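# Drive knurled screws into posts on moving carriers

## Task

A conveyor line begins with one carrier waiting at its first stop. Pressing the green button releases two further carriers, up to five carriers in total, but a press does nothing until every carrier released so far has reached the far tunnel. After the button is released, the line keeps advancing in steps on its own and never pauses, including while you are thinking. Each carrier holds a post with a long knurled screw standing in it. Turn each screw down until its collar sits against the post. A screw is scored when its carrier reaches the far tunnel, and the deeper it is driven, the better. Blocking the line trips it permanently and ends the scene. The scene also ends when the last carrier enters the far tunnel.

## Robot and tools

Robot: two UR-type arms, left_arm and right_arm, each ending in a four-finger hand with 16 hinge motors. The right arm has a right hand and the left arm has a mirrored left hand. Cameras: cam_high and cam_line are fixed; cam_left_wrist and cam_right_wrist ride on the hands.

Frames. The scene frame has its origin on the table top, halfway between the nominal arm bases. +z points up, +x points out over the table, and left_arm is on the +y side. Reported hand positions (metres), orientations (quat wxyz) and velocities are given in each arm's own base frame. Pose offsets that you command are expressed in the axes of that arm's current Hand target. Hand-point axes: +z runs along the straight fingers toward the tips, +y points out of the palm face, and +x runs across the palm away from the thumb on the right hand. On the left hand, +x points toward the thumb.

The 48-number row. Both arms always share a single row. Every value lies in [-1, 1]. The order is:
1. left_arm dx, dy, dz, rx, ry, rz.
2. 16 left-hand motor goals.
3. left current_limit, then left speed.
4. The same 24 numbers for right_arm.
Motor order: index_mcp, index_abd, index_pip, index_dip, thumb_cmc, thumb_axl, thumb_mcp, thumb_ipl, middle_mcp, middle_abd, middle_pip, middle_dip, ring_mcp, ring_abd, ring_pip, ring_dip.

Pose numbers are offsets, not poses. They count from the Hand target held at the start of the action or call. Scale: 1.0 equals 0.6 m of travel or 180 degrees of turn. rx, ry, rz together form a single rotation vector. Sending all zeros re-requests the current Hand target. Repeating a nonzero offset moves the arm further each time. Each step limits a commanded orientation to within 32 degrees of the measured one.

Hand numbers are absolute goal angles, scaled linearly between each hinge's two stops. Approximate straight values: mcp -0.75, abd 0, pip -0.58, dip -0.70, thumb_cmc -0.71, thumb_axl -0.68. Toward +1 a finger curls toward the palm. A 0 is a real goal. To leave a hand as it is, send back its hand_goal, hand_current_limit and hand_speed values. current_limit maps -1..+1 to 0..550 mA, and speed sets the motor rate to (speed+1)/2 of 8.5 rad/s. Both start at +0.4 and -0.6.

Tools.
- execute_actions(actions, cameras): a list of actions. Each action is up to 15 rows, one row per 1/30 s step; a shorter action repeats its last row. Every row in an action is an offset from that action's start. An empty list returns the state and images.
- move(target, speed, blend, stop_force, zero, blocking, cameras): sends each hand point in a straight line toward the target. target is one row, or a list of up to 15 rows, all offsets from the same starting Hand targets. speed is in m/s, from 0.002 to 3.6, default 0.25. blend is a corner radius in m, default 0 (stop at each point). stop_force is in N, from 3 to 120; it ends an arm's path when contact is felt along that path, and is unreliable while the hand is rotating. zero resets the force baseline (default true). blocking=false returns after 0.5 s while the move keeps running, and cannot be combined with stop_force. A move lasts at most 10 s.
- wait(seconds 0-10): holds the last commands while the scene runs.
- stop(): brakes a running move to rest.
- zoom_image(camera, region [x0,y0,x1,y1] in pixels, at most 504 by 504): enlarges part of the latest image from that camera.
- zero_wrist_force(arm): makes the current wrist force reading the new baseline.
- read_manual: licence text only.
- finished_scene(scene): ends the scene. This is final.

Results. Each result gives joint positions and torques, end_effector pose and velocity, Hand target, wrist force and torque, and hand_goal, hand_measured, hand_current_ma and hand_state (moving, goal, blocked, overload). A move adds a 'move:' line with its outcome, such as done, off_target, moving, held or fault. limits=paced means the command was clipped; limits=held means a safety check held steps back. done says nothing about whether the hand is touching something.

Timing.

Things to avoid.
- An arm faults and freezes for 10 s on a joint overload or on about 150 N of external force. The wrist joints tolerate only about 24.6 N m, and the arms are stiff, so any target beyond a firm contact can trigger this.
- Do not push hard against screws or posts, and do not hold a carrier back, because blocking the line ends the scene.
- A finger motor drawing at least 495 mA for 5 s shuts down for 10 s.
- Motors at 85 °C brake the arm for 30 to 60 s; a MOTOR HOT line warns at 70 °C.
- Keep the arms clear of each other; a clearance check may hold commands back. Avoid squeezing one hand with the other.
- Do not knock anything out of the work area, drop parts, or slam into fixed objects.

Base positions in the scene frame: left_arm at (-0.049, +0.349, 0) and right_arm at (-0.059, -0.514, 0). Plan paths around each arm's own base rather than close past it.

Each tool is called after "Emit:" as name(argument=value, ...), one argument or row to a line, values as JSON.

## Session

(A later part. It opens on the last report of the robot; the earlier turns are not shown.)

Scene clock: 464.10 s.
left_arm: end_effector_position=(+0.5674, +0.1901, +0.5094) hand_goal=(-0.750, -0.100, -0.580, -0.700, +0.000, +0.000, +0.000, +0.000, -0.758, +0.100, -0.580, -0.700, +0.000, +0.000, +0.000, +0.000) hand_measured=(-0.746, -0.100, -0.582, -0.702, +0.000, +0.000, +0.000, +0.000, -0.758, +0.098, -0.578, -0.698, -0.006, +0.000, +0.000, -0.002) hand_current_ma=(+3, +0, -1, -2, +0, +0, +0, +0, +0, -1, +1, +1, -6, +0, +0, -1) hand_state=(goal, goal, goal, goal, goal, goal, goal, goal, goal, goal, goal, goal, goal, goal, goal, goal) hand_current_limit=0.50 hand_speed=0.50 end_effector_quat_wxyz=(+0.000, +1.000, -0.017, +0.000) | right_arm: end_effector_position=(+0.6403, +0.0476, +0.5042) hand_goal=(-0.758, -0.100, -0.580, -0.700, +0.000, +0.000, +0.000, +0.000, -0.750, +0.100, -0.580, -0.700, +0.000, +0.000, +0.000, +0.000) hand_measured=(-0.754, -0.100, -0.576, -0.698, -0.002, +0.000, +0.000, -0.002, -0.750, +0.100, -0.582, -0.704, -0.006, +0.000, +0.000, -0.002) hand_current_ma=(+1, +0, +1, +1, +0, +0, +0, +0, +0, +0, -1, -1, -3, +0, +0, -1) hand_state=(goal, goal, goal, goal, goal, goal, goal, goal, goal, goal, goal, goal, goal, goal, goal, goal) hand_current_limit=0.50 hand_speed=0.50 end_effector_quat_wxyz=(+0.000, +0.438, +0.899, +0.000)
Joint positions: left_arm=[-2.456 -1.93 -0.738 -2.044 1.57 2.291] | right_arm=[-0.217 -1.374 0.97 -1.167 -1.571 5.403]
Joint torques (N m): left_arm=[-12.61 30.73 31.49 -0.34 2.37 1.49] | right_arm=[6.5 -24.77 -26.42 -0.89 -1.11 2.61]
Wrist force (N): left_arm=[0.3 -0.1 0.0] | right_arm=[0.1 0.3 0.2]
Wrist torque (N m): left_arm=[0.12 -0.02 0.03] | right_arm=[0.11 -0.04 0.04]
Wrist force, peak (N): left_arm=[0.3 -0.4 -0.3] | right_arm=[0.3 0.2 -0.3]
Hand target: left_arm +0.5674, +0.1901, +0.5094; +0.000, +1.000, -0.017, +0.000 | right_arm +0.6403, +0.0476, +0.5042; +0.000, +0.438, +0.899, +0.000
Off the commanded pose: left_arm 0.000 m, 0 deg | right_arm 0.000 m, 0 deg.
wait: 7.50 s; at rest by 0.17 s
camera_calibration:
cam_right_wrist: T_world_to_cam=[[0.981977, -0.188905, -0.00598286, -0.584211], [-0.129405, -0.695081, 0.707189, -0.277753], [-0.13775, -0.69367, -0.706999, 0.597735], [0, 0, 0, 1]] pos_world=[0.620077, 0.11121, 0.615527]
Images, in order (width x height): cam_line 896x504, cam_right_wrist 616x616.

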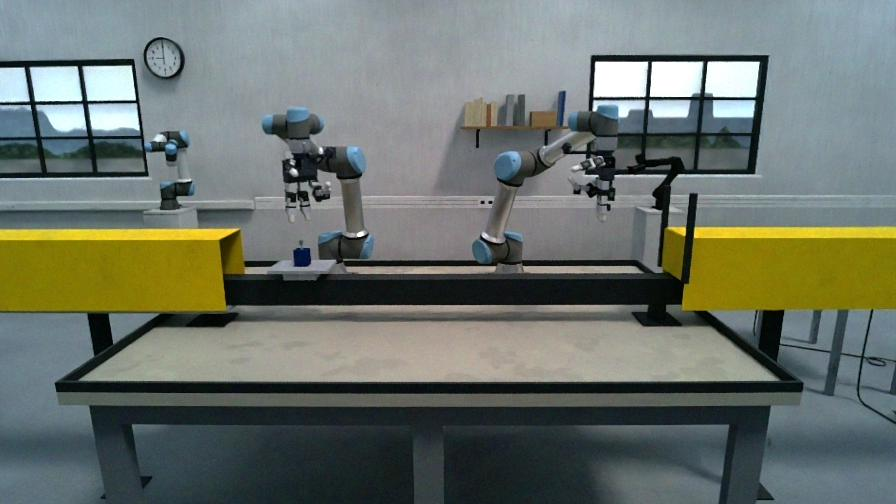

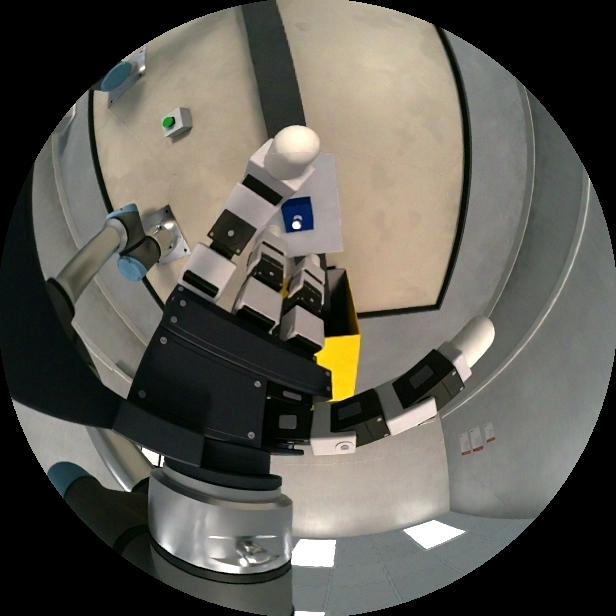

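Emit:
move(
  target=[0,0,0,0,0,0,-0.75,-0.1,-0.58,-0.7,0,0,0,0,-0.758,0.1,-0.58,-0.7,0,0,0,0,0.5,0.5,0,0,0.1382,0,0,0,-0.758,-0.1,-0.58,-0.7,0,0,0,0,-0.75,0.1,-0.58,-0.7,0,0,0,0,0.5,0.5],
  speed=0.15,
)

Emit:
execute_actions(
  actions=[
    [[0,0,0,0,0,0,-0.75,-0.1,-0.58,-0.7,0,0,0,0,-0.758,0.1,-0.58,-0.7,0,0,0,0,0.5,0.5,0,0,0,0,0,0,-0.738,0,-0.58,-0.7,0,0,0,0,-0.77,0,-0.58,-0.7,0,0,0,0,0.5,0.5],[0,0,0,0,0,0,-0.75,-0.1,-0.58,-0.7,0,0,0,0,-0.758,0.1,-0.58,-0.7,0,0,0,0,0.5,0.5,0,0,0.0007,0,0,0,-0.738,0,-0.58,-0.7,0,0,0,0,-0.77,0,-0.58,-0.7,0,0,0,0,0.5,0.5],[0,0,0,0,0,0,-0.75,-0.1,-0.58,-0.7,0,0,0,0,-0.758,0.1,-0.58,-0.7,0,0,0,0,0.5,0.5,0,0,0.0007,0,0,0,-0.738,0,-0.58,-0.7,0,0,0,0,-0.77,0,-0.58,-0.7,0,0,0,0,0.5,0.5],[0,0,0,0,0,0,-0.75,-0.1,-0.58,-0.7,0,0,0,0,-0.758,0.1,-0.58,-0.7,0,0,0,0,0.5,0.5,0,0,0.0007,0,0,0,-0.738,0.23,-0.58,-0.7,0,0,0,0,-0.77,-0.23,-0.58,-0.7,0,0,0,0,0.5,0.5],[0,0,0,0,0,0,-0.75,-0.1,-0.58,-0.7,0,0,0,0,-0.758,0.1,-0.58,-0.7,0,0,0,0,0.5,0.5,0,0,0.0007,0,0,0,-0.738,0.23,-0.58,-0.7,0,0,0,0,-0.77,-0.23,-0.58,-0.7,0,0,0,0,0.5,0.5],[0,0,0,0,0,0,-0.75,-0.1,-0.58,-0.7,0,0,0,0,-0.758,0.1,-0.58,-0.7,0,0,0,0,0.5,0.5,0,0,0.0007,0,0,0,-0.838,0.23,-0.58,-0.7,0,0,0,0,-0.67,-0.23,-0.58,-0.7,0,0,0,0,0.5,0.5]],
    [[0,0,0,0,0,0,-0.75,-0.1,-0.58,-0.7,0,0,0,0,-0.758,0.1,-0.58,-0.7,0,0,0,0,0.5,0.5,0,0,0,0,0,0,-0.838,0,-0.58,-0.7,0,0,0,0,-0.67,0,-0.58,-0.7,0,0,0,0,0.5,0.5],[0,0,0,0,0,0,-0.75,-0.1,-0.58,-0.7,0,0,0,0,-0.758,0.1,-0.58,-0.7,0,0,0,0,0.5,0.5,0,0,0.0007,0,0,0,-0.738,0,-0.58,-0.7,0,0,0,0,-0.77,0,-0.58,-0.7,0,0,0,0,0.5,0.5],[0,0,0,0,0,0,-0.75,-0.1,-0.58,-0.7,0,0,0,0,-0.758,0.1,-0.58,-0.7,0,0,0,0,0.5,0.5,0,0,0.0007,0,0,0,-0.738,0,-0.58,-0.7,0,0,0,0,-0.77,0,-0.58,-0.7,0,0,0,0,0.5,0.5],[0,0,0,0,0,0,-0.75,-0.1,-0.58,-0.7,0,0,0,0,-0.758,0.1,-0.58,-0.7,0,0,0,0,0.5,0.5,0,0,0.0007,0,0,0,-0.738,0.23,-0.58,-0.7,0,0,0,0,-0.77,-0.23,-0.58,-0.7,0,0,0,0,0.5,0.5],[0,0,0,0,0,0,-0.75,-0.1,-0.58,-0.7,0,0,0,0,-0.758,0.1,-0.58,-0.7,0,0,0,0,0.5,0.5,0,0,0.0007,0,0,0,-0.738,0.23,-0.58,-0.7,0,0,0,0,-0.77,-0.23,-0.58,-0.7,0,0,0,0,0.5,0.5],[0,0,0,0,0,0,-0.75,-0.1,-0.58,-0.7,0,0,0,0,-0.758,0.1,-0.58,-0.7,0,0,0,0,0.5,0.5,0,0,0.0007,0,0,0,-0.838,0.23,-0.58,-0.7,0,0,0,0,-0.67,-0.23,-0.58,-0.7,0,0,0,0,0.5,0.5]],
  ],
)

Scene clock: 466.30 s.
left_arm: end_effector_position=(+0.5674, +0.1901, +0.5094) hand_goal=(-0.750, -0.100, -0.580, -0.700, +0.000, +0.000, +0.000, +0.000, -0.758, +0.100, -0.580, -0.700, +0.000, +0.000, +0.000, +0.000) hand_measured=(-0.746, -0.100, -0.582, -0.702, +0.000, +0.000, +0.000, +0.000, -0.758, +0.098, -0.578, -0.698, -0.006, +0.000, +0.000, -0.002) hand_current_ma=(+3, +0, -1, -2, +0, +0, +0, +0, +0, -1, +1, +1, -6, +0, +0, -1) hand_state=(goal, goal, goal, goal, goal, goal, goal, goal, goal, goal, goal, goal, goal, goal, goal, goal) hand_current_limit=0.50 hand_speed=0.50 end_effector_quat_wxyz=(+0.000, +1.000, -0.017, +0.000) | right_arm: end_effector_position=(+0.6404, +0.0476, +0.4213) hand_goal=(-0.758, -0.100, -0.580, -0.700, +0.000, +0.000, +0.000, +0.000, -0.750, +0.100, -0.580, -0.700, +0.000, +0.000, +0.000, +0.000) hand_measured=(-0.754, -0.100, -0.576, -0.698, -0.002, +0.000, +0.000, -0.002, -0.750, +0.100, -0.582, -0.704, -0.006, +0.000, +0.000, -0.002) hand_current_ma=(+1, +0, +1, +1, +0, +0, +0, +0, +0, +0, +0, -1, -3, +0, +0, -1) hand_state=(goal, goal, goal, goal, goal, goal, goal, goal, goal, goal, goal, goal, goal, goal, goal, goal) hand_current_limit=0.50 hand_speed=0.50 end_effector_quat_wxyz=(+0.000, +0.438, +0.899, +0.000)
Joint positions: left_arm=[-2.456 -1.93 -0.738 -2.044 1.57 2.291] | right_arm=[-0.217 -1.436 1.264 -1.4 -1.571 5.403]
Joint torques (N m): left_arm=[-11.91 30.59 29.95 -0.4 2.47 1.49] | right_arm=[-6.81 -41.52 -15.16 -4.24 2.01 -2.32]
Wrist force (N): left_arm=[0.2 0.0 0.0] | right_arm=[0.1 0.2 -0.2]
Wrist torque (N m): left_arm=[0.14 -0.01 0.02] | right_arm=[0.13 -0.03 -0.01]
Wrist force, peak (N): left_arm=[0.5 -0.2 -0.1] | right_arm=[-0.1 -0.1 0.9]
Hand target: left_arm +0.5674, +0.1901, +0.5094; +0.000, +1.000, -0.017, +0.000 | right_arm +0.6404, +0.0475, +0.4213; +0.000, +0.438, +0.899, +0.000
Off the commanded pose: left_arm 0.000 m, 0 deg | right_arm 0.000 m, 0 deg.
move: done

Scene clock: 467.50 s.
left_arm: end_effector_position=(+0.5674, +0.1901, +0.5094) hand_goal=(-0.750, -0.100, -0.580, -0.700, +0.000, +0.000, +0.000, +0.000, -0.758, +0.100, -0.580, -0.700, +0.000, +0.000, +0.000, +0.000) hand_measured=(-0.746, -0.100, -0.582, -0.702, +0.000, +0.000, +0.000, +0.000, -0.758, +0.098, -0.578, -0.698, -0.006, +0.000, +0.000, -0.002) hand_current_ma=(+3, +0, -1, -2, +0, +0, +0, +0, +0, -1, +1, +1, -6, +0, +0, -1) hand_state=(goal, goal, goal, goal, goal, goal, goal, goal, goal, goal, goal, goal, goal, goal, goal, goal) hand_current_limit=0.50 hand_speed=0.50 end_effector_quat_wxyz=(+0.000, +1.000, -0.017, +0.000) | right_arm: end_effector_position=(+0.6404, +0.0475, +0.4204) hand_goal=(-0.838, +0.230, -0.580, -0.700, +0.000, +0.000, +0.000, +0.000, -0.670, -0.230, -0.580, -0.700, +0.000, +0.000, +0.000, +0.000) hand_measured=(-0.756, +0.078, -0.556, -0.690, -0.002, +0.000, +0.000, -0.002, -0.750, -0.078, -0.600, -0.712, -0.006, +0.000, +0.000, -0.002) hand_current_ma=(+195, -376, +24, +7, +0, +0, +0, +0, -185, +376, -19, -8, -3, +0, +0, -1) hand_state=(blocked, blocked, blocked, goal, goal, goal, goal, goal, blocked, blocked, blocked, goal, goal, goal, goal, goal) hand_current_limit=0.50 hand_speed=0.50 end_effector_quat_wxyz=(+0.000, +0.438, +0.899, +0.000)
Joint positions: left_arm=[-2.456 -1.93 -0.738 -2.044 1.57 2.291] | right_arm=[-0.217 -1.436 1.267 -1.402 -1.571 5.403]
Joint torques (N m): left_arm=[-13.11 30.62 30.81 -0.39 2.37 1.59] | right_arm=[-6.59 -39.48 -14.07 -3.98 1.83 -2.59]
Wrist force (N): left_arm=[0.0 -0.1 -0.1] | right_arm=[-0.1 -0.2 -2.6]
Wrist torque (N m): left_arm=[0.13 0.02 0.01] | right_arm=[0.29 0.03 -0.04]
Wrist force, peak (N): left_arm=[0.0 -0.5 -0.3] | right_arm=[0.3 -0.1 -2.8]
Hand target: left_arm +0.5674, +0.1901, +0.5094; +0.000, +1.000, -0.017, +0.000 | right_arm +0.6404, +0.0475, +0.4204; +0.000, +0.438, +0.899, +0.000
Off the commanded pose: left_arm 0.000 m, 0 deg | right_arm 0.000 m, 0 deg.

Emit:
execute_actions(
  actions=[
    [[0,0,0,0,0,0,-0.75,-0.1,-0.58,-0.7,0,0,0,0,-0.758,0.1,-0.58,-0.7,0,0,0,0,0.5,0.5,0,0,0,0,0,0,-0.838,0,-0.58,-0.7,0,0,0,0,-0.67,0,-0.58,-0.7,0,0,0,0,0.5,0.5],[0,0,0,0,0,0,-0.75,-0.1,-0.58,-0.7,0,0,0,0,-0.758,0.1,-0.58,-0.7,0,0,0,0,0.5,0.5,0,0,0.0005,0,0,0,-0.738,0,-0.58,-0.7,0,0,0,0,-0.77,0,-0.58,-0.7,0,0,0,0,0.5,0.5],[0,0,0,0,0,0,-0.75,-0.1,-0.58,-0.7,0,0,0,0,-0.758,0.1,-0.58,-0.7,0,0,0,0,0.5,0.5,0,0,0.0005,0,0,0,-0.738,0,-0.58,-0.7,0,0,0,0,-0.77,0,-0.58,-0.7,0,0,0,0,0.5,0.5],[0,0,0,0,0,0,-0.75,-0.1,-0.58,-0.7,0,0,0,0,-0.758,0.1,-0.58,-0.7,0,0,0,0,0.5,0.5,0,0,0.0005,0,0,0,-0.738,0.23,-0.58,-0.7,0,0,0,0,-0.77,-0.23,-0.58,-0.7,0,0,0,0,0.5,0.5],[0,0,0,0,0,0,-0.75,-0.1,-0.58,-0.7,0,0,0,0,-0.758,0.1,-0.58,-0.7,0,0,0,0,0.5,0.5,0,0,0.0005,0,0,0,-0.738,0.23,-0.58,-0.7,0,0,0,0,-0.77,-0.23,-0.58,-0.7,0,0,0,0,0.5,0.5],[0,0,0,0,0,0,-0.75,-0.1,-0.58,-0.7,0,0,0,0,-0.758,0.1,-0.58,-0.7,0,0,0,0,0.5,0.5,0,0,0.0005,0,0,0,-0.838,0.23,-0.58,-0.7,0,0,0,0,-0.67,-0.23,-0.58,-0.7,0,0,0,0,0.5,0.5]],
    [[0,0,0,0,0,0,-0.75,-0.1,-0.58,-0.7,0,0,0,0,-0.758,0.1,-0.58,-0.7,0,0,0,0,0.5,0.5,0,0,0,0,0,0,-0.838,0,-0.58,-0.7,0,0,0,0,-0.67,0,-0.58,-0.7,0,0,0,0,0.5,0.5],[0,0,0,0,0,0,-0.75,-0.1,-0.58,-0.7,0,0,0,0,-0.758,0.1,-0.58,-0.7,0,0,0,0,0.5,0.5,0,0,0.0005,0,0,0,-0.738,0,-0.58,-0.7,0,0,0,0,-0.77,0,-0.58,-0.7,0,0,0,0,0.5,0.5],[0,0,0,0,0,0,-0.75,-0.1,-0.58,-0.7,0,0,0,0,-0.758,0.1,-0.58,-0.7,0,0,0,0,0.5,0.5,0,0,0.0005,0,0,0,-0.738,0,-0.58,-0.7,0,0,0,0,-0.77,0,-0.58,-0.7,0,0,0,0,0.5,0.5],[0,0,0,0,0,0,-0.75,-0.1,-0.58,-0.7,0,0,0,0,-0.758,0.1,-0.58,-0.7,0,0,0,0,0.5,0.5,0,0,0.0005,0,0,0,-0.738,0.23,-0.58,-0.7,0,0,0,0,-0.77,-0.23,-0.58,-0.7,0,0,0,0,0.5,0.5],[0,0,0,0,0,0,-0.75,-0.1,-0.58,-0.7,0,0,0,0,-0.758,0.1,-0.58,-0.7,0,0,0,0,0.5,0.5,0,0,0.0005,0,0,0,-0.738,0.23,-0.58,-0.7,0,0,0,0,-0.77,-0.23,-0.58,-0.7,0,0,0,0,0.5,0.5],[0,0,0,0,0,0,-0.75,-0.1,-0.58,-0.7,0,0,0,0,-0.758,0.1,-0.58,-0.7,0,0,0,0,0.5,0.5,0,0,0.0005,0,0,0,-0.838,0.23,-0.58,-0.7,0,0,0,0,-0.67,-0.23,-0.58,-0.7,0,0,0,0,0.5,0.5]],
  ],
)

Scene clock: 474.33 s.
left_arm: end_effector_position=(+0.5674, +0.1901, +0.5094) hand_goal=(-0.750, -0.100, -0.580, -0.700, +0.000, +0.000, +0.000, +0.000, -0.758, +0.100, -0.580, -0.700, +0.000, +0.000, +0.000, +0.000) hand_measured=(-0.746, -0.100, -0.582, -0.702, +0.000, +0.000, +0.000, +0.000, -0.758, +0.098, -0.578, -0.698, -0.006, +0.000, +0.000, -0.002) hand_current_ma=(+3, +0, -1, -2, +0, +0, +0, +0, +0, -1, +1, +1, -6, +0, +0, -1) hand_state=(goal, goal, goal, goal, goal, goal, goal, goal, goal, goal, goal, goal, goal, goal, goal, goal) hand_current_limit=0.50 hand_speed=0.50 end_effector_quat_wxyz=(+0.000, +1.000, -0.017, +0.000) | right_arm: end_effector_position=(+0.6404, +0.0475, +0.4198) hand_goal=(-0.838, +0.230, -0.580, -0.700, +0.000, +0.000, +0.000, +0.000, -0.670, -0.230, -0.580, -0.700, +0.000, +0.000, +0.000, +0.000) hand_measured=(-0.754, +0.078, -0.556, -0.690, -0.002, +0.000, +0.000, -0.002, -0.750, -0.078, -0.600, -0.712, -0.006, +0.000, +0.000, -0.002) hand_current_ma=(+196, -375, +25, +7, +0, +0, +0, +0, -186, +376, -19, -8, -3, +0, +0, -1) hand_state=(blocked, blocked, blocked, goal, goal, goal, goal, goal, blocked, blocked, blocked, goal, goal, goal, goal, goal) hand_current_limit=0.50 hand_speed=0.50 end_effector_quat_wxyz=(+0.000, +0.438, +0.899, +0.000)
Joint positions: left_arm=[-2.456 -1.93 -0.738 -2.044 1.57 2.291] | right_arm=[-0.217 -1.437 1.268 -1.404 -1.571 5.403]
Joint torques (N m): left_arm=[-12.26 30.83 30.43 -0.37 2.17 1.37] | right_arm=[-3.69 -40.67 -14.45 -4.07 1.99 -2.6]
Wrist force (N): left_arm=[0.2 -0.2 -0.2] | right_arm=[0.1 -0.1 -1.1]
Wrist torque (N m): left_arm=[0.13 0.00 0.02] | right_arm=[0.18 -0.01 -0.02]
Wrist force, peak (N): left_arm=[0.3 -0.5 -0.1] | right_arm=[0.0 -0.1 -2.8]
Hand target: left_arm +0.5674, +0.1901, +0.5094; +0.000, +1.000, -0.017, +0.000 | right_arm +0.6404, +0.0475, +0.4198; +0.000, +0.438, +0.899, +0.000
Off the commanded pose: left_arm 0.000 m, 0 deg | right_arm 0.000 m, 0 deg.

Emit:
execute_actions(
  actions=[
    [[0,0,0,0,0,0,-0.75,-0.1,-0.58,-0.7,0,0,0,0,-0.758,0.1,-0.58,-0.7,0,0,0,0,0.5,0.5,0,0,0,0,0,0,-0.8,-0.05,-0.58,-0.7,0,0,0,0,-0.708,0.05,-0.58,-0.7,0,0,0,0,0.5,0.5],[0,0,0,0,0,0,-0.75,-0.1,-0.58,-0.7,0,0,0,0,-0.758,0.1,-0.58,-0.7,0,0,0,0,0.5,0.5,0,0,0,0,0,0,-0.8,-0.05,-0.58,-0.7,0,0,0,0,-0.708,0.05,-0.58,-0.7,0,0,0,0,0.5,0.5],[0,0,0,0,0,0,-0.75,-0.1,-0.58,-0.7,0,0,0,0,-0.758,0.1,-0.58,-0.7,0,0,0,0,0.5,0.5,0,0,0,0,0,0,-0.758,-0.1,-0.58,-0.7,0,0,0,0,-0.75,0.1,-0.58,-0.7,0,0,0,0,0.5,0.5]],
  ],
)

Emit:
move(
  target=[0,0,0,0,0,0,-0.75,-0.1,-0.58,-0.7,0,0,0,0,-0.758,0.1,-0.58,-0.7,0,0,0,0,0.5,0.5,0,0,-0.1407,0,0,0,-0.758,-0.1,-0.58,-0.7,0,0,0,0,-0.75,0.1,-0.58,-0.7,0,0,0,0,0.5,0.5],
  speed=0.15,
  cameras=["cam_right_wrist"],
)

Emit:
zoom_image(
  camera="cam_right_wrist",
  region=[246, 180, 326, 260],
)

Scene clock: 475.40 s.
left_arm: end_effector_position=(+0.5674, +0.1901, +0.5094) hand_goal=(-0.750, -0.100, -0.580, -0.700, +0.000, +0.000, +0.000, +0.000, -0.758, +0.100, -0.580, -0.700, +0.000, +0.000, +0.000, +0.000) hand_measured=(-0.746, -0.100, -0.582, -0.702, +0.000, +0.000, +0.000, +0.000, -0.758, +0.098, -0.578, -0.698, -0.006, +0.000, +0.000, -0.002) hand_current_ma=(+3, +0, -1, -2, +0, +0, +0, +0, +0, -1, +1, +1, -6, +0, +0, -1) hand_state=(goal, goal, goal, goal, goal, goal, goal, goal, goal, goal, goal, goal, goal, goal, goal, goal) hand_current_limit=0.50 hand_speed=0.50 end_effector_quat_wxyz=(+0.000, +1.000, -0.017, +0.000) | right_arm: end_effector_position=(+0.6404, +0.0475, +0.4198) hand_goal=(-0.758, -0.100, -0.580, -0.700, +0.000, +0.000, +0.000, +0.000, -0.750, +0.100, -0.580, -0.700, +0.000, +0.000, +0.000, +0.000) hand_measured=(-0.758, -0.098, -0.576, -0.698, -0.002, +0.000, +0.000, -0.002, -0.748, +0.098, -0.582, -0.704, -0.006, +0.000, +0.000, -0.002) hand_current_ma=(+0, +0, +1, +1, +0, +0, +0, +0, +1, +0, -1, -1, -3, +0, +0, -1) hand_state=(goal, goal, goal, goal, goal, goal, goal, goal, goal, goal, goal, goal, goal, goal, goal, goal) hand_current_limit=0.50 hand_speed=0.50 end_effector_quat_wxyz=(+0.000, +0.438, +0.899, +0.000)
Joint positions: left_arm=[-2.456 -1.93 -0.738 -2.044 1.57 2.291] | right_arm=[-0.217 -1.437 1.268 -1.404 -1.571 5.403]
Joint torques (N m): left_arm=[-13.3 30.27 31.3 -0.51 2.41 1.42] | right_arm=[-3.58 -40.13 -16.99 -3.84 1.91 -2.58]
Wrist force (N): left_arm=[0.1 -0.2 -0.1] | right_arm=[-0.2 0.1 0.0]
Wrist torque (N m): left_arm=[0.12 0.00 0.02] | right_arm=[0.12 0.00 -0.04]
Wrist force, peak (N): left_arm=[-0.1 -0.5 -0.2] | right_arm=[-0.2 -0.2 -1.3]
Hand target: left_arm +0.5674, +0.1901, +0.5094; +0.000, +1.000, -0.017, +0.000 | right_arm +0.6404, +0.0475, +0.4198; +0.000, +0.438, +0.899, +0.000
Off the commanded pose: left_arm 0.000 m, 0 deg | right_arm 0.000 m, 0 deg.

Scene clock: 476.63 s.
left_arm: end_effector_position=(+0.5674, +0.1901, +0.5094) hand_goal=(-0.750, -0.100, -0.580, -0.700, +0.000, +0.000, +0.000, +0.000, -0.758, +0.100, -0.580, -0.700, +0.000, +0.000, +0.000, +0.000) hand_measured=(-0.746, -0.100, -0.582, -0.702, +0.000, +0.000, +0.000, +0.000, -0.758, +0.098, -0.578, -0.698, -0.006, +0.000, +0.000, -0.002) hand_current_ma=(+3, +0, -1, -2, +0, +0, +0, +0, +0, -1, +1, +1, -6, +0, +0, -1) hand_state=(goal, goal, goal, goal, goal, goal, goal, goal, goal, goal, goal, goal, goal, goal, goal, goal) hand_current_limit=0.50 hand_speed=0.50 end_effector_quat_wxyz=(+0.000, +1.000, -0.017, +0.000) | right_arm: end_effector_position=(+0.6403, +0.0476, +0.5042) hand_goal=(-0.758, -0.100, -0.580, -0.700, +0.000, +0.000, +0.000, +0.000, -0.750, +0.100, -0.580, -0.700, +0.000, +0.000, +0.000, +0.000) hand_measured=(-0.758, -0.098, -0.576, -0.698, -0.002, +0.000, +0.000, -0.002, -0.748, +0.098, -0.582, -0.704, -0.006, +0.000, +0.000, -0.002) hand_current_ma=(+0, +0, +1, +1, +0, +0, +0, +0, +1, +0, -1, -1, -3, +0, +0, -1) hand_state=(goal, goal, goal, goal, goal, goal, goal, goal, goal, goal, goal, goal, goal, goal, goal, goal) hand_current_limit=0.50 hand_speed=0.50 end_effector_quat_wxyz=(+0.001, +0.438, +0.899, +0.000)
Joint positions: left_arm=[-2.456 -1.93 -0.738 -2.044 1.57 2.291] | right_arm=[-0.217 -1.374 0.97 -1.167 -1.571 5.403]
Joint torques (N m): left_arm=[-11.76 30.53 30.49 -0.36 2.57 1.44] | right_arm=[8.4 -22.81 -27.82 -0.68 -1.51 2.39]
Wrist force (N): left_arm=[0.3 0.0 0.0] | right_arm=[0.0 0.1 0.2]
Wrist torque (N m): left_arm=[0.14 -0.02 0.03] | right_arm=[0.07 -0.03 0.03]
Wrist force, peak (N): left_arm=[0.3 -0.4 -0.1] | right_arm=[-0.1 -0.1 0.9]
Hand target: left_arm +0.5674, +0.1901, +0.5094; +0.000, +1.000, -0.017, +0.000 | right_arm +0.6403, +0.0476, +0.5042; +0.000, +0.438, +0.899, +0.000
Off the commanded pose: left_arm 0.000 m, 0 deg | right_arm 0.000 m, 0 deg.
move: done
camera_calibration:
cam_right_wrist: T_world_to_cam=[[0.981991, -0.188837, -0.00591304, -0.58427], [-0.129408, -0.69509, 0.70718, -0.277745], [-0.137652, -0.693679, -0.707009, 0.597681], [0, 0, 0, 1]] pos_world=[0.620078, 0.111209, 0.615527]
Images, in order (width x height): cam_right_wrist 616x616.

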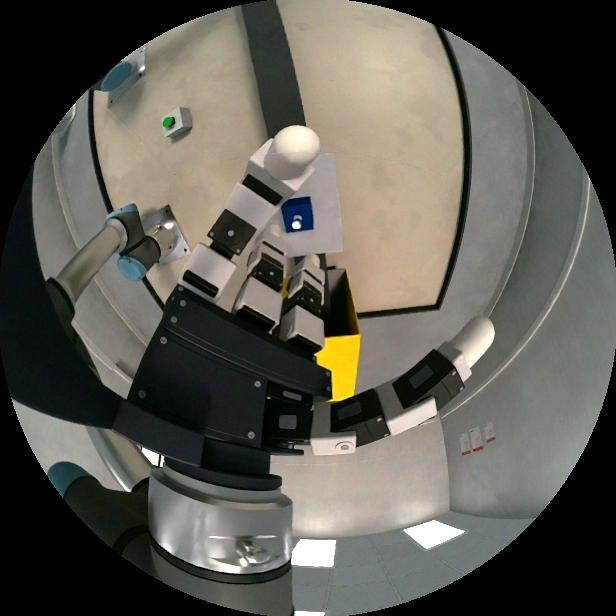

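Scaled by 6.300 from the camera's 616x616 image, which has a finer 880x880 frame.

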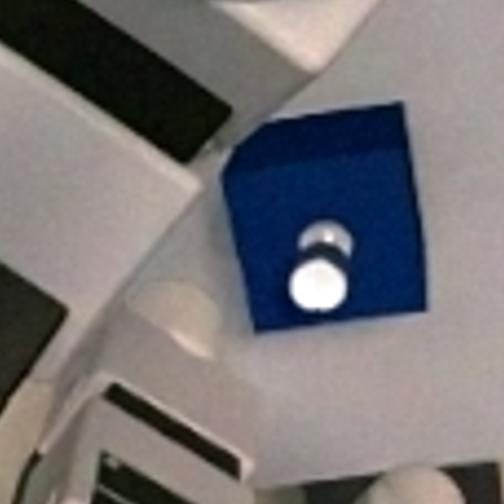

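Emit:
wait(
  seconds=10,
)

Emit:
wait(
  seconds=10,
)

Emit:
wait(
  seconds=5,
  cameras=["cam_line"],
)

Scene clock: 486.87 s.
left_arm: end_effector_position=(+0.5674, +0.1901, +0.5094) hand_goal=(-0.750, -0.100, -0.580, -0.700, +0.000, +0.000, +0.000, +0.000, -0.758, +0.100, -0.580, -0.700, +0.000, +0.000, +0.000, +0.000) hand_measured=(-0.746, -0.100, -0.582, -0.702, +0.000, +0.000, +0.000, +0.000, -0.758, +0.098, -0.578, -0.698, -0.006, +0.000, +0.000, -0.002) hand_current_ma=(+3, +0, -1, -2, +0, +0, +0, +0, +0, -1, +1, +1, -6, +0, +0, -1) hand_state=(goal, goal, goal, goal, goal, goal, goal, goal, goal, goal, goal, goal, goal, goal, goal, goal) hand_current_limit=0.50 hand_speed=0.50 end_effector_quat_wxyz=(+0.000, +1.000, -0.017, +0.000) | right_arm: end_effector_position=(+0.6403, +0.0476, +0.5042) hand_goal=(-0.758, -0.100, -0.580, -0.700, +0.000, +0.000, +0.000, +0.000, -0.750, +0.100, -0.580, -0.700, +0.000, +0.000, +0.000, +0.000) hand_measured=(-0.758, -0.098, -0.576, -0.698, -0.002, +0.000, +0.000, -0.002, -0.748, +0.098, -0.582, -0.704, -0.006, +0.000, +0.000, -0.002) hand_current_ma=(+0, +0, +1, +1, +0, +0, +0, +0, +1, +0, -1, -1, -3, +0, +0, -1) hand_state=(goal, goal, goal, goal, goal, goal, goal, goal, goal, goal, goal, goal, goal, goal, goal, goal) hand_current_limit=0.50 hand_speed=0.50 end_effector_quat_wxyz=(+0.000, +0.438, +0.899, +0.000)
Joint positions: left_arm=[-2.456 -1.93 -0.738 -2.044 1.57 2.291] | right_arm=[-0.217 -1.374 0.97 -1.167 -1.571 5.403]
Joint torques (N m): left_arm=[-12.32 31.29 31.57 -0.21 2.35 1.24] | right_arm=[7.84 -23.64 -28.49 -0.59 -1.46 2.61]
Wrist force (N): left_arm=[0.1 -0.2 -0.2] | right_arm=[0.2 0.2 0.1]
Wrist torque (N m): left_arm=[0.13 0.01 0.02] | right_arm=[0.09 -0.06 0.05]
Wrist force, peak (N): left_arm=[0.2 -0.5 -0.3] | right_arm=[-0.1 -0.3 0.4]
Hand target: left_arm +0.5674, +0.1901, +0.5094; +0.000, +1.000, -0.017, +0.000 | right_arm +0.6403, +0.0476, +0.5042; +0.000, +0.438, +0.899, +0.000
Off the commanded pose: left_arm 0.000 m, 0 deg | right_arm 0.000 m, 0 deg.
wait: 10.00 s; at rest from the start

Scene clock: 496.87 s.
left_arm: end_effector_position=(+0.5674, +0.1901, +0.5094) hand_goal=(-0.750, -0.100, -0.580, -0.700, +0.000, +0.000, +0.000, +0.000, -0.758, +0.100, -0.580, -0.700, +0.000, +0.000, +0.000, +0.000) hand_measured=(-0.746, -0.100, -0.582, -0.702, +0.000, +0.000, +0.000, +0.000, -0.758, +0.098, -0.578, -0.698, -0.006, +0.000, +0.000, -0.002) hand_current_ma=(+3, +0, -1, -2, +0, +0, +0, +0, +0, -1, +1, +1, -6, +0, +0, -1) hand_state=(goal, goal, goal, goal, goal, goal, goal, goal, goal, goal, goal, goal, goal, goal, goal, goal) hand_current_limit=0.50 hand_speed=0.50 end_effector_quat_wxyz=(+0.000, +1.000, -0.017, +0.000) | right_arm: end_effector_position=(+0.6403, +0.0476, +0.5042) hand_goal=(-0.758, -0.100, -0.580, -0.700, +0.000, +0.000, +0.000, +0.000, -0.750, +0.100, -0.580, -0.700, +0.000, +0.000, +0.000, +0.000) hand_measured=(-0.758, -0.098, -0.576, -0.698, -0.002, +0.000, +0.000, -0.002, -0.748, +0.098, -0.582, -0.704, -0.006, +0.000, +0.000, -0.002) hand_current_ma=(+0, +0, +1, +1, +0, +0, +0, +0, +1, +0, -1, -1, -3, +0, +0, -1) hand_state=(goal, goal, goal, goal, goal, goal, goal, goal, goal, goal, goal, goal, goal, goal, goal, goal) hand_current_limit=0.50 hand_speed=0.50 end_effector_quat_wxyz=(+0.000, +0.438, +0.899, +0.000)
Joint positions: left_arm=[-2.456 -1.93 -0.738 -2.044 1.57 2.291] | right_arm=[-0.217 -1.374 0.97 -1.167 -1.571 5.403]
Joint torques (N m): left_arm=[-12.09 30.85 30.24 -0.09 2.19 1.03] | right_arm=[7.29 -23.78 -27.65 -0.71 -1.39 2.58]
Wrist force (N): left_arm=[0.1 -0.1 -0.1] | right_arm=[0.2 0.0 0.1]
Wrist torque (N m): left_arm=[0.13 0.01 0.02] | right_arm=[0.08 -0.06 0.05]
Wrist force, peak (N): left_arm=[0.5 -0.4 -0.1] | right_arm=[-0.2 -0.5 0.0]
Hand target: left_arm +0.5674, +0.1901, +0.5094; +0.000, +1.000, -0.017, +0.000 | right_arm +0.6403, +0.0476, +0.5042; +0.000, +0.438, +0.899, +0.000
Off the commanded pose: left_arm 0.000 m, 0 deg | right_arm 0.000 m, 0 deg.
wait: 10.00 s; at rest by 0.17 s

Scene clock: 500.47 s.
left_arm: end_effector_position=(+0.5674, +0.1901, +0.5094) hand_goal=(-0.750, -0.100, -0.580, -0.700, +0.000, +0.000, +0.000, +0.000, -0.758, +0.100, -0.580, -0.700, +0.000, +0.000, +0.000, +0.000) hand_measured=(-0.746, -0.100, -0.582, -0.702, +0.000, +0.000, +0.000, +0.000, -0.758, +0.098, -0.578, -0.698, -0.006, +0.000, +0.000, -0.002) hand_current_ma=(+3, +0, -1, -2, +0, +0, +0, +0, +0, -1, +1, +1, -6, +0, +0, -1) hand_state=(goal, goal, goal, goal, goal, goal, goal, goal, goal, goal, goal, goal, goal, goal, goal, goal) hand_current_limit=0.50 hand_speed=0.50 end_effector_quat_wxyz=(+0.000, +1.000, -0.017, +0.000) | right_arm: end_effector_position=(+0.6403, +0.0476, +0.5042) hand_goal=(-0.758, -0.100, -0.580, -0.700, +0.000, +0.000, +0.000, +0.000, -0.750, +0.100, -0.580, -0.700, +0.000, +0.000, +0.000, +0.000) hand_measured=(-0.758, -0.098, -0.576, -0.698, -0.002, +0.000, +0.000, -0.002, -0.748, +0.098, -0.582, -0.704, -0.006, +0.000, +0.000, -0.002) hand_current_ma=(+0, +0, +1, +1, +0, +0, +0, +0, +1, +0, -1, -1, -3, +0, +0, -1) hand_state=(goal, goal, goal, goal, goal, goal, goal, goal, goal, goal, goal, goal, goal, goal, goal, goal) hand_current_limit=0.50 hand_speed=0.50 end_effector_quat_wxyz=(+0.000, +0.438, +0.899, +0.000)
Joint positions: left_arm=[-2.456 -1.93 -0.738 -2.044 1.57 2.291] | right_arm=[-0.217 -1.374 0.97 -1.167 -1.571 5.403]
Joint torques (N m): no reading
Wrist force (N): left_arm=[0.1 -0.2 0.0] | right_arm=[0.1 0.0 0.2]
Wrist torque (N m): left_arm=[0.12 0.01 0.01] | right_arm=[0.07 -0.04 0.03]
Wrist force, peak (N): left_arm=[0.2 -0.5 -0.1] | right_arm=[0.2 -0.2 0.4]
wait: 3.60 of 5 s (the scene ended); at rest by 0.17 s
Images, in order (width x height): cam_line 896x504.
The task's run has ended: the event that ends the task has happened.

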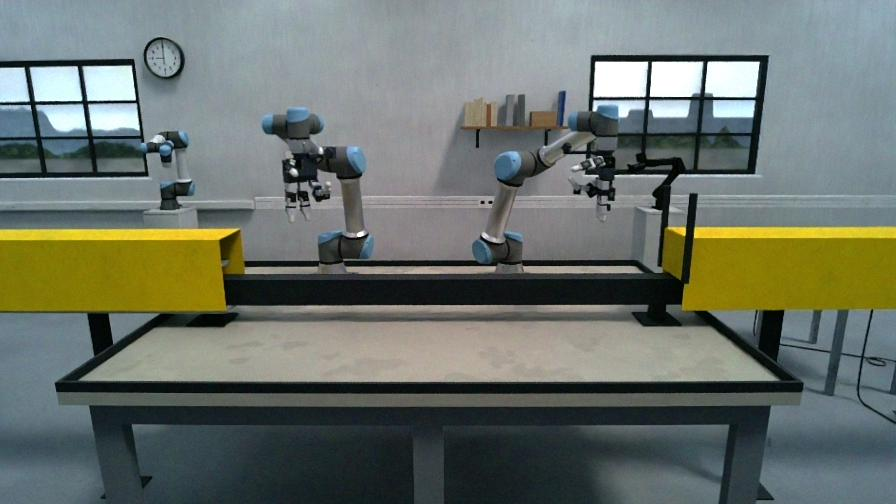

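Emit:
finished_scene(
  scene=2,
)

The scene is finished: the task was done.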